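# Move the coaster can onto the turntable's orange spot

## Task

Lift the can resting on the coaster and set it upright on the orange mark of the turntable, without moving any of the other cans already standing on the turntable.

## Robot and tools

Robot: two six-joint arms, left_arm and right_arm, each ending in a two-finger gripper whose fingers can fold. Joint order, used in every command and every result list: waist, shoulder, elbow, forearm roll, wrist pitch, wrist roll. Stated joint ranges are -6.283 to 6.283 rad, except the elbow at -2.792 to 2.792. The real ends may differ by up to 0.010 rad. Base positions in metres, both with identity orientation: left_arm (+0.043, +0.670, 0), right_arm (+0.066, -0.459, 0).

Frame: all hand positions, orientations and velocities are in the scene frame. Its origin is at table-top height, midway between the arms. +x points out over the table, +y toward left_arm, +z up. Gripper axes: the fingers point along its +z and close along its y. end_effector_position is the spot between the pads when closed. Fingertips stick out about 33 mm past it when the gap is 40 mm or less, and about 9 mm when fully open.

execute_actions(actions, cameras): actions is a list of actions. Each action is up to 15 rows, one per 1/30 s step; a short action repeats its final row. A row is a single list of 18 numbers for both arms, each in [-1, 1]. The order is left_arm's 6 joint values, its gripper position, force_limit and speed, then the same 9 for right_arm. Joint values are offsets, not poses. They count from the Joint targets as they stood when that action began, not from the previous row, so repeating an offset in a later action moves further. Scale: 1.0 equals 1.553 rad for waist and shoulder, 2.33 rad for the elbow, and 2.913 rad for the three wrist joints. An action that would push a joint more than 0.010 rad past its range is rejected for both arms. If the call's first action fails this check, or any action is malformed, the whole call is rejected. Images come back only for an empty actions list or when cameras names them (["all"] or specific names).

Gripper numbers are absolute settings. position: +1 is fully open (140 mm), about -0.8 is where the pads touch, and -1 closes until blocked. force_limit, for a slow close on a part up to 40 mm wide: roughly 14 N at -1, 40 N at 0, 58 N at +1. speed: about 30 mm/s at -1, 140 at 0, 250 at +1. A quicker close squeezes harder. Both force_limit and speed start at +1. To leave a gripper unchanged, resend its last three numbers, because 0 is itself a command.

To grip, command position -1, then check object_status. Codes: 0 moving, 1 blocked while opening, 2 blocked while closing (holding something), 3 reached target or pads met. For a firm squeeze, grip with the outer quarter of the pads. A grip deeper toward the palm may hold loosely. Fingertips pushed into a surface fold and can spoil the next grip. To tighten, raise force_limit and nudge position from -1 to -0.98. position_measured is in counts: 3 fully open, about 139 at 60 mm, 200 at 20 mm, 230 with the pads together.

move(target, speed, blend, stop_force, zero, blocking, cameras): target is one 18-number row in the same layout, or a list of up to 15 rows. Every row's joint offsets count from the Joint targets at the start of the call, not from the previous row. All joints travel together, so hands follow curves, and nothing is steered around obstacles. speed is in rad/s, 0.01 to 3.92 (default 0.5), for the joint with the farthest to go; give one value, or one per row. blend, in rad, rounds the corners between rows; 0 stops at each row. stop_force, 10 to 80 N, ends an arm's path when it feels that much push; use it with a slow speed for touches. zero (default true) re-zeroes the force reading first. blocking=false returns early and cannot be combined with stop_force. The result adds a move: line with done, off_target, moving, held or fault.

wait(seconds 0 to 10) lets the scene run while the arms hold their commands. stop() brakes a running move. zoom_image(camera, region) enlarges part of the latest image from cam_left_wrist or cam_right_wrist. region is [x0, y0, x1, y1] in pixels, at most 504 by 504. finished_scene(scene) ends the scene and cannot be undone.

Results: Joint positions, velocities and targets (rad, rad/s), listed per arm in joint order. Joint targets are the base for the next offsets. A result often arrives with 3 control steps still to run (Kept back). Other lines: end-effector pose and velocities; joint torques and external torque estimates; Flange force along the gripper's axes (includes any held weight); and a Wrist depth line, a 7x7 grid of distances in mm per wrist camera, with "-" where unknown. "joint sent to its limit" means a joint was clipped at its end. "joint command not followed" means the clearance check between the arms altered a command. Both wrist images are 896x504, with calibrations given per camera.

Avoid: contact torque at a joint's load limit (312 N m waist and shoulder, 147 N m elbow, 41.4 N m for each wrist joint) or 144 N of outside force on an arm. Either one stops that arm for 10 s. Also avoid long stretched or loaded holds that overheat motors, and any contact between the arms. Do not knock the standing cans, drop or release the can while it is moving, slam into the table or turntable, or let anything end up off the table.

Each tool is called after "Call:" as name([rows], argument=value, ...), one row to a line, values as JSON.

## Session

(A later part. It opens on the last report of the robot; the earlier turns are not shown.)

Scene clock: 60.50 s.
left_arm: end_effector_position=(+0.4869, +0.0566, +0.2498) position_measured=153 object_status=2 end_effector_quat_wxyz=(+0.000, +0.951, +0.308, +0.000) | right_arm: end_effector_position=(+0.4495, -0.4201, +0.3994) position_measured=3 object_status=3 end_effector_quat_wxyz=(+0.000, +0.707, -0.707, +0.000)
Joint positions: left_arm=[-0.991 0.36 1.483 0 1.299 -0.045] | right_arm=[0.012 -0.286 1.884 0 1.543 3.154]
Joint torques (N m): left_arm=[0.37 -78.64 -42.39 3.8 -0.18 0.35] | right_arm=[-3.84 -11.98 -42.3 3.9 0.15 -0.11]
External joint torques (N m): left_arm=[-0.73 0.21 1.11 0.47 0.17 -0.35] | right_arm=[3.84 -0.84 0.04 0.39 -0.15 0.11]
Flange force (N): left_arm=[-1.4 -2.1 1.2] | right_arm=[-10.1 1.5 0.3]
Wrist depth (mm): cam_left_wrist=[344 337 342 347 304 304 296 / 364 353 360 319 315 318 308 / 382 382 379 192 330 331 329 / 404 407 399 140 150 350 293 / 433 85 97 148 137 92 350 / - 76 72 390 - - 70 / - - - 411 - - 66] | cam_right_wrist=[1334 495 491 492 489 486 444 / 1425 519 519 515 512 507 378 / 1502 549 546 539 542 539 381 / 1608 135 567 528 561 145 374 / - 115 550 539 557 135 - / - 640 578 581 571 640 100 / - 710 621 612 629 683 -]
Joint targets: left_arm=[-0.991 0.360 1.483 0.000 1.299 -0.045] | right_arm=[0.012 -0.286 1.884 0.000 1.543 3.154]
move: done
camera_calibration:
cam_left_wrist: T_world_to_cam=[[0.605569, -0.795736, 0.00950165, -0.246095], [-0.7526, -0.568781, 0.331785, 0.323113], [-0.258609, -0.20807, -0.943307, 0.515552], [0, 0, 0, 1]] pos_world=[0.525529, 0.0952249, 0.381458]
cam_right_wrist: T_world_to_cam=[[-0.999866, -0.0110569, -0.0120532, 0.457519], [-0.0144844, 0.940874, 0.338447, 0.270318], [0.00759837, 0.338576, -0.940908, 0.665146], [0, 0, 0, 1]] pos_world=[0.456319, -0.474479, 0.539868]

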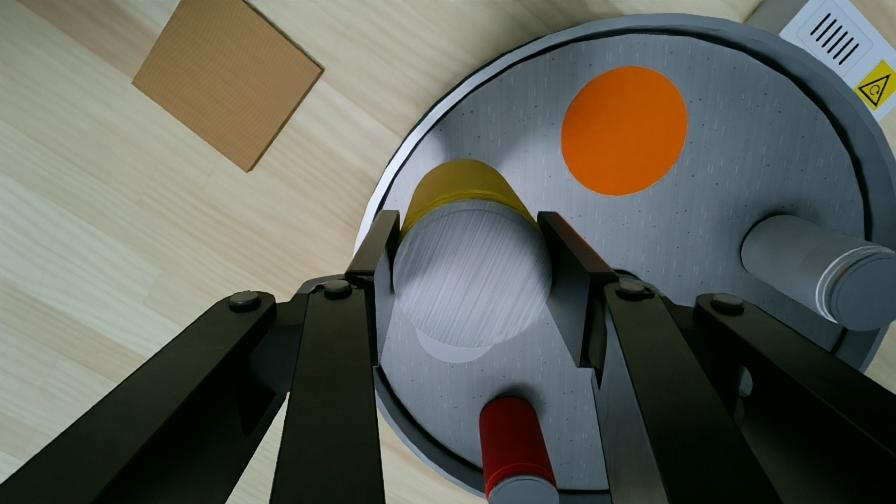

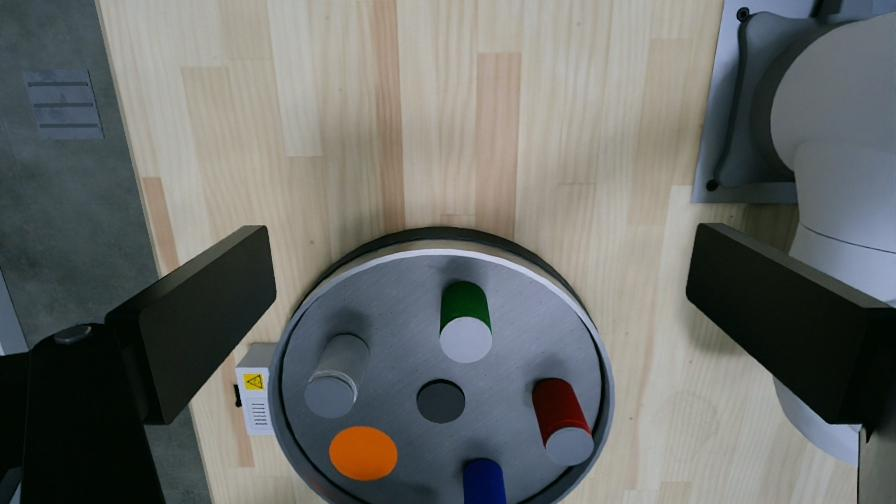

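Call:
move(target=[-0.0706,-0.0408,-0.0508,0,0.0624,0,-1,-0.05,-0.6,0,0,0,0,0,0,1,1,1], speed=0.4)

Call:
move(target=[0,0.0408,0.0508,0,-0.0624,0,-1,-0.05,-0.6,0,0,0,0,0,0,1,1,1], speed=0.4, cameras=["all"])

Scene clock: 61.60 s.
left_arm: end_effector_position=(+0.4085, +0.0285, +0.3622) position_measured=153 object_status=2 end_effector_quat_wxyz=(+0.000, +0.967, +0.255, +0.000) | right_arm: end_effector_position=(+0.4495, -0.4201, +0.3994) position_measured=3 object_status=3 end_effector_quat_wxyz=(+0.000, +0.707, -0.707, +0.000)
Joint positions: left_arm=[-1.101 0.297 1.365 0 1.48 -0.045] | right_arm=[0.012 -0.286 1.884 0 1.543 3.154]
Joint torques (N m): left_arm=[0.88 -74.45 -42.77 3.96 -0.1 0.41] | right_arm=[-3.45 -12.06 -42.24 3.89 0.13 -0.12]
External joint torques (N m): left_arm=[-0.66 0.77 0.07 0.48 0.1 -0.41] | right_arm=[3.46 -0.86 -0.05 0.4 -0.14 0.12]
Flange force (N): left_arm=[-1.4 1.1 0.0] | right_arm=[-9.2 1.4 0.1]
Wrist depth (mm): cam_left_wrist=[444 448 444 405 387 401 410 / 469 468 473 421 422 424 424 / 496 494 496 186 438 438 485 / 526 525 515 138 138 471 531 / 551 85 97 148 118 87 554 / - 76 71 593 - - 70 / - - - 633 - - 66] | cam_right_wrist=[1341 494 495 492 490 489 443 / 1433 518 518 516 514 508 378 / 1502 545 546 544 542 541 380 / 1618 135 562 530 565 144 374 / - 114 552 541 552 135 - / - 640 587 579 587 643 100 / - 715 621 607 606 676 -]
Joint targets: left_arm=[-1.101 0.297 1.365 0.000 1.480 -0.045] | right_arm=[0.012 -0.286 1.884 0.000 1.543 3.154]
move: done

Scene clock: 62.43 s.
left_arm: end_effector_position=(+0.4171, +0.0116, +0.2498) position_measured=153 object_status=2 end_effector_quat_wxyz=(+0.000, +0.967, +0.255, +0.000) | right_arm: end_effector_position=(+0.4495, -0.4201, +0.3994) position_measured=3 object_status=3 end_effector_quat_wxyz=(+0.000, +0.707, -0.707, +0.000)
Joint positions: left_arm=[-1.101 0.36 1.483 0 1.299 -0.045] | right_arm=[0.012 -0.286 1.884 0 1.543 3.154]
Joint torques (N m): left_arm=[0.54 -78.98 -42.51 3.78 -0.12 0.49] | right_arm=[-3.78 -12.13 -42.25 3.93 0.13 -0.1]
External joint torques (N m): left_arm=[-0.31 0.4 1.23 0.51 0.11 -0.49] | right_arm=[3.73 -0.7 -0.02 0.37 -0.14 0.1]
Flange force (N): left_arm=[-1.1 -2.0 1.5] | right_arm=[-9.9 1.2 0.2]
Wrist depth (mm): cam_left_wrist=[346 335 348 299 300 300 299 / 365 364 359 308 315 313 314 / 384 382 378 188 328 328 332 / 407 405 397 139 140 351 347 / 427 85 97 148 137 92 353 / - 76 71 457 - - 70 / - - - 492 - - 66] | cam_right_wrist=[1363 494 492 491 490 482 445 / 1433 518 516 518 514 509 378 / 1520 546 545 543 541 538 380 / 1608 135 562 529 567 144 374 / - 114 554 543 556 135 - / - 638 582 583 573 641 100 / - 717 609 610 632 682 -]
Joint targets: left_arm=[-1.101 0.360 1.483 0.000 1.299 -0.045] | right_arm=[0.012 -0.286 1.884 0.000 1.543 3.154]
move: done
camera_calibration:
cam_left_wrist: T_world_to_cam=[[0.514848, -0.857228, 0.00958403, -0.201058], [-0.810339, -0.482977, 0.33179, 0.268093], [-0.279791, -0.178588, -0.943305, 0.496638], [0, 0, 0, 1]] pos_world=[0.459715, 0.0458236, 0.381458]
cam_right_wrist: T_world_to_cam=[[-0.999866, -0.0110569, -0.0120532, 0.457519], [-0.0144844, 0.940874, 0.338447, 0.270318], [0.00759837, 0.338576, -0.940908, 0.665146], [0, 0, 0, 1]] pos_world=[0.456319, -0.474479, 0.539868]

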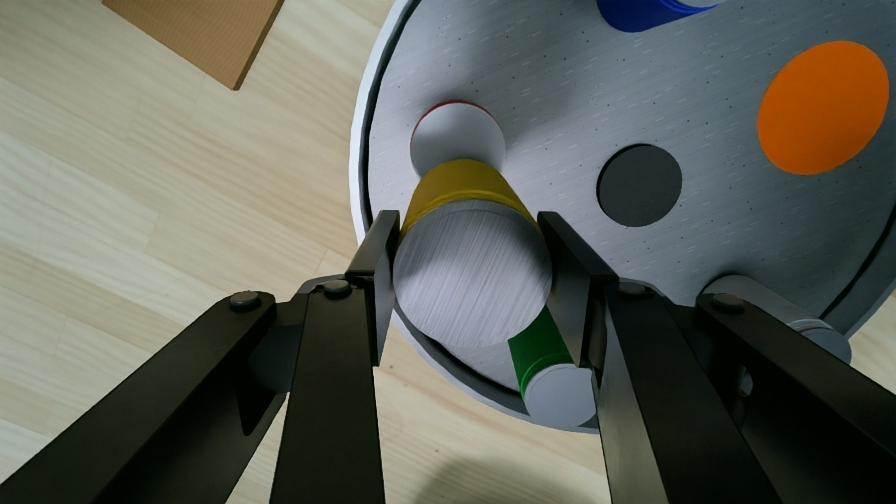

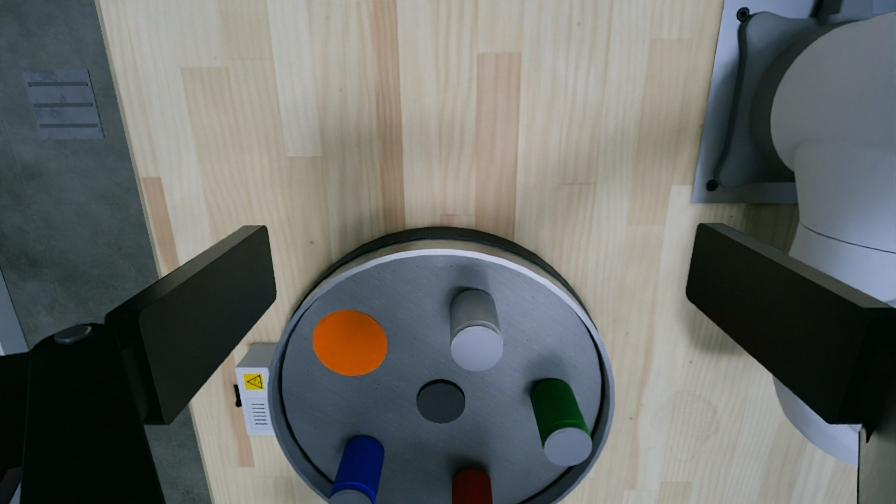

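Call:
wait(seconds=4.1)

Call:
move(target=[0,0.0402,0.0500,0,-0.0615,0,-1,-0.05,-0.6,0,0,0,0,0,0,1,1,1], speed=0.4)

Call:
execute_actions([
  [[0,0,0,0,0,0,0.6,0,0,0,0,0,0,0,0,1,1,1]],
], cameras=["all"])

Call:
move(target=[0,-0.0608,-0.0758,0,0.0927,0,0.6,0,0,0,0,0,0,0,0,1,1,1], speed=0.4, cameras=["all"])

Scene clock: 66.73 s.
left_arm: end_effector_position=(+0.4171, +0.0117, +0.2498) position_measured=153 object_status=2 end_effector_quat_wxyz=(+0.000, +0.967, +0.255, +0.000) | right_arm: end_effector_position=(+0.4495, -0.4201, +0.3994) position_measured=3 object_status=3 end_effector_quat_wxyz=(+0.000, +0.707, -0.707, +0.000)
Joint positions: left_arm=[-1.101 0.36 1.483 0 1.299 -0.045] | right_arm=[0.012 -0.286 1.884 0 1.543 3.154]
Joint torques (N m): left_arm=[0.42 -79.83 -42.24 3.82 -0.18 0.39] | right_arm=[-3.82 -12.13 -42.37 3.9 0.16 -0.12]
External joint torques (N m): left_arm=[-0.2 1.04 0.81 0.49 0.17 -0.39] | right_arm=[3.8 -0.77 0.08 0.39 -0.17 0.12]
Flange force (N): left_arm=[-0.8 -0.1 1.2] | right_arm=[-10.1 1.4 0.4]
Wrist depth (mm): cam_left_wrist=[347 336 345 295 296 299 299 / 365 363 360 316 315 314 315 / 381 385 379 192 326 326 324 / 404 404 395 140 140 347 346 / 432 85 97 148 137 92 362 / - 76 72 460 - - 70 / - - - 493 - - 66] | cam_right_wrist=[1363 493 493 492 490 487 444 / 1417 518 519 514 514 508 378 / 1425 546 545 544 541 539 379 / 1587 135 565 525 564 562 374 / - 115 542 543 557 144 - / - 645 575 578 578 641 100 / - 705 621 610 641 682 -]
Joint targets: left_arm=[-1.101 0.360 1.483 0.000 1.299 -0.045] | right_arm=[0.012 -0.286 1.884 0.000 1.543 3.154]
Tool commands: left_gripper/position=-1.0 left_gripper/force_limit=-0.05 left_gripper/speed=-0.6 right_gripper/position=+1.0 right_gripper/force_limit=+1.0 right_gripper/speed=+1.0
wait: 4.10 s; at rest from the start

Scene clock: 67.53 s.
left_arm: end_effector_position=(+0.4173, +0.0112, +0.1416) position_measured=153 object_status=2 end_effector_quat_wxyz=(+0.000, +0.967, +0.255, +0.000) | right_arm: end_effector_position=(+0.4495, -0.4201, +0.3994) position_measured=3 object_status=3 end_effector_quat_wxyz=(+0.000, +0.707, -0.707, +0.000)
Joint positions: left_arm=[-1.101 0.422 1.6 0 1.119 -0.045] | right_arm=[0.012 -0.286 1.884 0 1.543 3.154]
Joint torques (N m): left_arm=[0.34 -82.38 -39.39 3.59 -0.15 0.34] | right_arm=[-3.51 -12.35 -42.32 3.88 0.17 -0.11]
External joint torques (N m): left_arm=[-0.42 0.33 0.7 0.43 0.14 -0.34] | right_arm=[3.54 -0.53 0.03 0.41 -0.17 0.11]
Flange force (N): left_arm=[-1.0 -1.0 0.7] | right_arm=[-9.4 1.0 0.3]
Wrist depth (mm): cam_left_wrist=[237 245 243 199 199 200 199 / 259 261 212 210 209 209 211 / 273 274 224 193 221 218 222 / 287 289 214 140 140 228 234 / 307 85 97 147 137 92 246 / - 76 71 265 264 - 70 / - - - 276 - - 66] | cam_right_wrist=[1334 496 493 491 491 487 444 / 1417 519 515 514 514 508 379 / 1502 544 545 544 538 541 380 / 1568 135 561 525 569 145 373 / - 115 555 545 557 135 - / - 641 571 577 574 641 100 / - 708 615 604 624 680 -]
Joint targets: left_arm=[-1.101 0.422 1.600 0.000 1.119 -0.045] | right_arm=[0.012 -0.286 1.884 0.000 1.543 3.154]
move: done

Scene clock: 67.93 s.
left_arm: end_effector_position=(+0.4173, +0.0113, +0.1416) position_measured=87 object_status=0 end_effector_quat_wxyz=(+0.000, +0.967, +0.255, +0.000) | right_arm: end_effector_position=(+0.4495, -0.4201, +0.3994) position_measured=3 object_status=3 end_effector_quat_wxyz=(+0.000, +0.707, -0.707, +0.000)
Joint positions: left_arm=[-1.101 0.422 1.6 0 1.119 -0.045] | right_arm=[0.012 -0.286 1.884 0 1.543 3.154]
Joint torques (N m): left_arm=[0.1 -80.94 -38.49 3.45 -0.11 0.35] | right_arm=[-3.48 -11.95 -42.43 3.89 0.17 -0.12]
External joint torques (N m): left_arm=[0.04 -0.68 0.2 0.52 0.12 -0.35] | right_arm=[3.45 -0.89 0.15 0.4 -0.18 0.12]
Flange force (N): left_arm=[-0.4 -1.4 -0.5] | right_arm=[-9.1 1.7 0.5]
Wrist depth (mm): cam_left_wrist=[235 245 243 200 200 201 200 / 259 261 212 209 210 211 211 / 273 273 224 133 218 219 221 / 289 286 155 140 146 226 235 / 300 87 156 247 248 103 90 / - - 319 263 253 73 87 / - - 349 275 210 - -] | cam_right_wrist=[1341 494 492 494 492 486 445 / 1433 518 518 516 513 508 378 / 1511 545 545 545 541 539 380 / 1577 135 564 528 569 145 373 / - 115 548 530 556 135 - / - 648 581 581 574 641 100 / - 710 609 612 635 676 -]
Joint targets: left_arm=[-1.101 0.422 1.600 0.000 1.119 -0.045] | right_arm=[0.012 -0.286 1.884 0.000 1.543 3.154]
Kept back: 3 steps.
Step readings (joint positions of left_arm | right_arm):
0: [-1.101 0.422 1.600 0.000 1.119 -0.045] | [0.012 -0.286 1.884 0.000 1.543 3.154]
1: [-1.101 0.422 1.600 0.000 1.119 -0.045] | [0.012 -0.286 1.884 0.000 1.543 3.154]
2: [-1.101 0.422 1.600 0.000 1.119 -0.045] | [0.012 -0.286 1.884 0.000 1.543 3.154]
4: [-1.101 0.422 1.600 0.000 1.119 -0.045] | [0.012 -0.286 1.884 0.000 1.543 3.154]
8: [-1.101 0.422 1.600 0.000 1.119 -0.045] | [0.012 -0.286 1.884 0.000 1.543 3.154]
camera_calibration:
cam_left_wrist: T_world_to_cam=[[0.514845, -0.857228, 0.00973019, -0.20042], [-0.810374, -0.482939, 0.331759, 0.304033], [-0.279694, -0.178689, -0.943314, 0.394538], [0, 0, 0, 1]] pos_world=[0.459915, 0.0455235, 0.273258]
cam_right_wrist: T_world_to_cam=[[-0.999866, -0.0110569, -0.0120532, 0.457519], [-0.0144844, 0.940874, 0.338447, 0.270318], [0.00759837, 0.338576, -0.940908, 0.665146], [0, 0, 0, 1]] pos_world=[0.456319, -0.474479, 0.539868]

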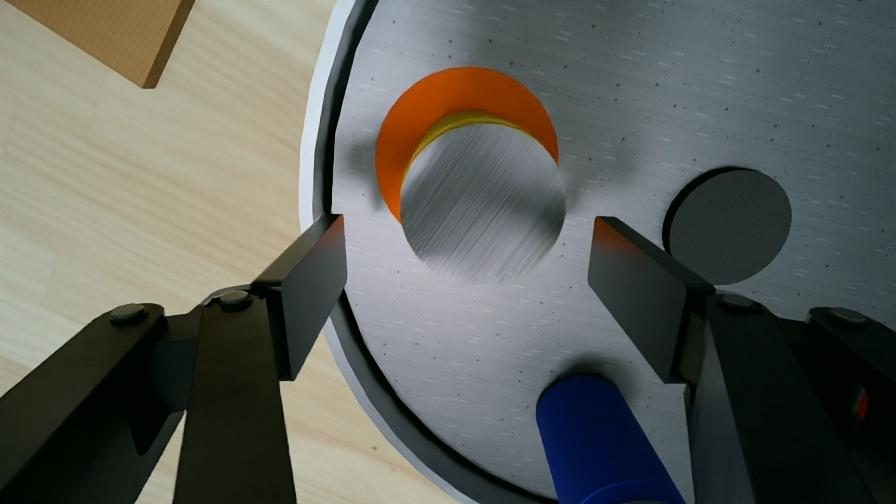

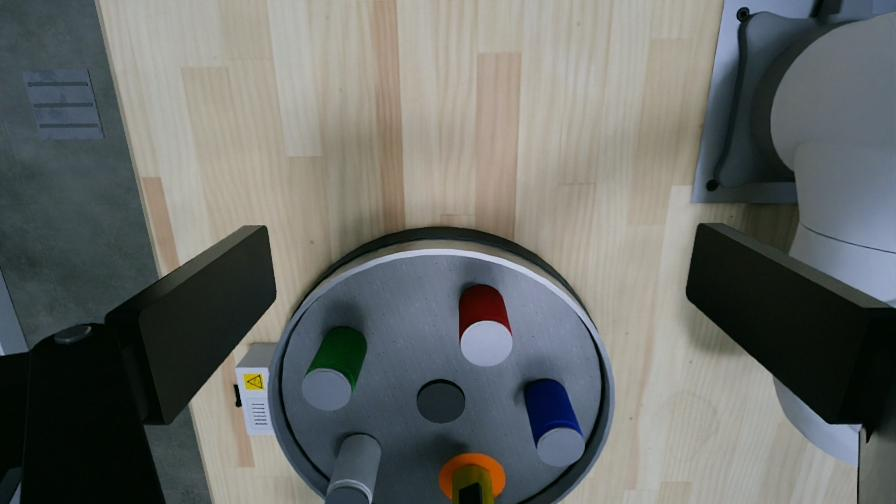

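Scene clock: 69.33 s.
left_arm: end_effector_position=(+0.4140, +0.0177, +0.3066) position_measured=53 object_status=3 end_effector_quat_wxyz=(+0.000, +0.967, +0.255, +0.000) | right_arm: end_effector_position=(+0.4495, -0.4201, +0.3994) position_measured=3 object_status=3 end_effector_quat_wxyz=(+0.000, +0.707, -0.707, +0.000)
Joint positions: left_arm=[-1.101 0.328 1.423 0 1.389 -0.045] | right_arm=[0.012 -0.286 1.884 0 1.543 3.154]
Joint torques (N m): left_arm=[0.49 -75.59 -42.56 3.88 -0.14 0.41] | right_arm=[-3.49 -12.39 -42.48 3.88 0.15 -0.14]
External joint torques (N m): left_arm=[-0.47 -0.59 0.43 0.49 0.14 -0.41] | right_arm=[3.49 -0.55 0.18 0.41 -0.16 0.14]
Flange force (N): left_arm=[-1.2 -1.9 0.2] | right_arm=[-9.3 1.2 0.6]
Wrist depth (mm): cam_left_wrist=[397 394 395 348 353 347 330 / 414 419 419 368 367 370 369 / 441 440 439 385 384 392 385 / 463 461 461 413 409 364 407 / 479 95 493 436 411 112 90 / - 530 532 530 524 112 - / - - 561 568 569 550 -] | cam_right_wrist=[1348 494 491 492 491 486 443 / 1417 517 516 515 514 509 378 / 1511 548 549 544 542 537 380 / 1587 135 569 520 567 145 373 / - 115 554 543 548 135 - / - 651 583 578 565 640 100 / - 717 613 603 621 680 -]
Joint targets: left_arm=[-1.101 0.328 1.423 0.000 1.389 -0.045] | right_arm=[0.012 -0.286 1.884 0.000 1.543 3.154]
move: done
camera_calibration:
cam_left_wrist: T_world_to_cam=[[0.514867, -0.857202, 0.0107548, -0.195217], [-0.810502, -0.482654, 0.331862, 0.249722], [-0.279282, -0.179582, -0.943267, 0.550356], [0, 0, 0, 1]] pos_world=[0.456616, 0.0520225, 0.438358]
cam_right_wrist: T_world_to_cam=[[-0.999866, -0.0110569, -0.0120532, 0.457519], [-0.0144844, 0.940874, 0.338447, 0.270318], [0.00759837, 0.338576, -0.940908, 0.665146], [0, 0, 0, 1]] pos_world=[0.456319, -0.474479, 0.539868]

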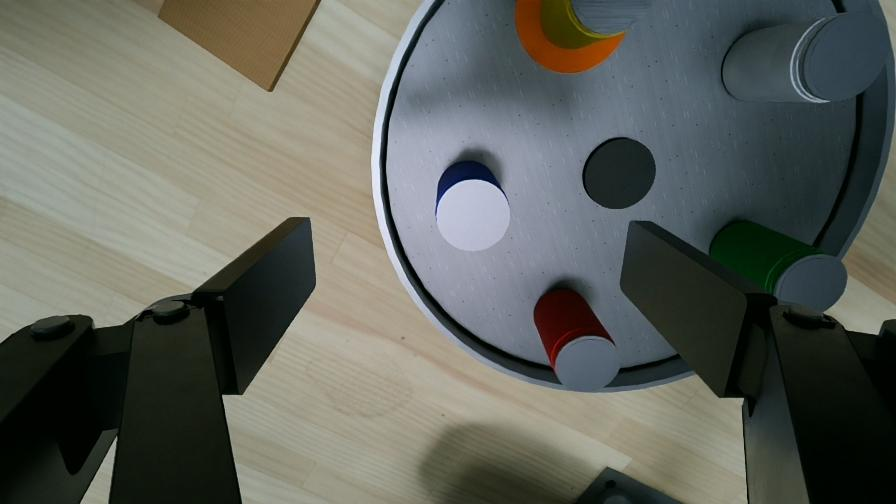

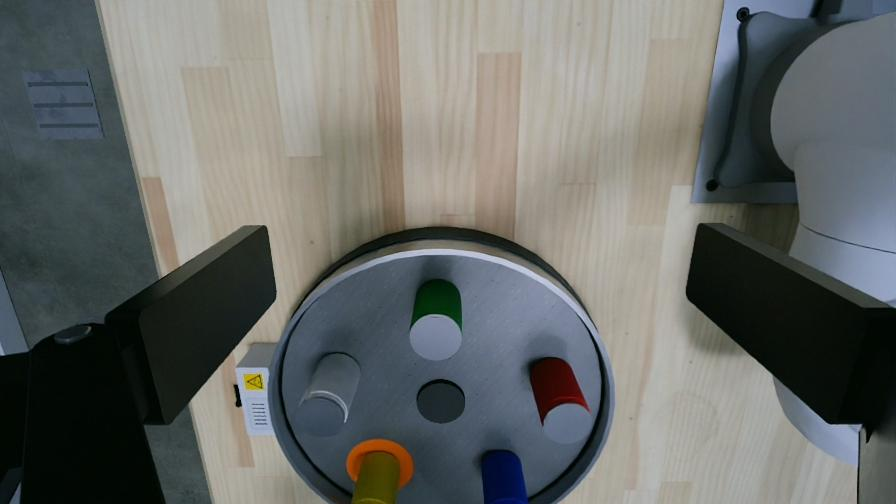

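Call:
finished_scene(scene=1)

The scene is finished: the task was done.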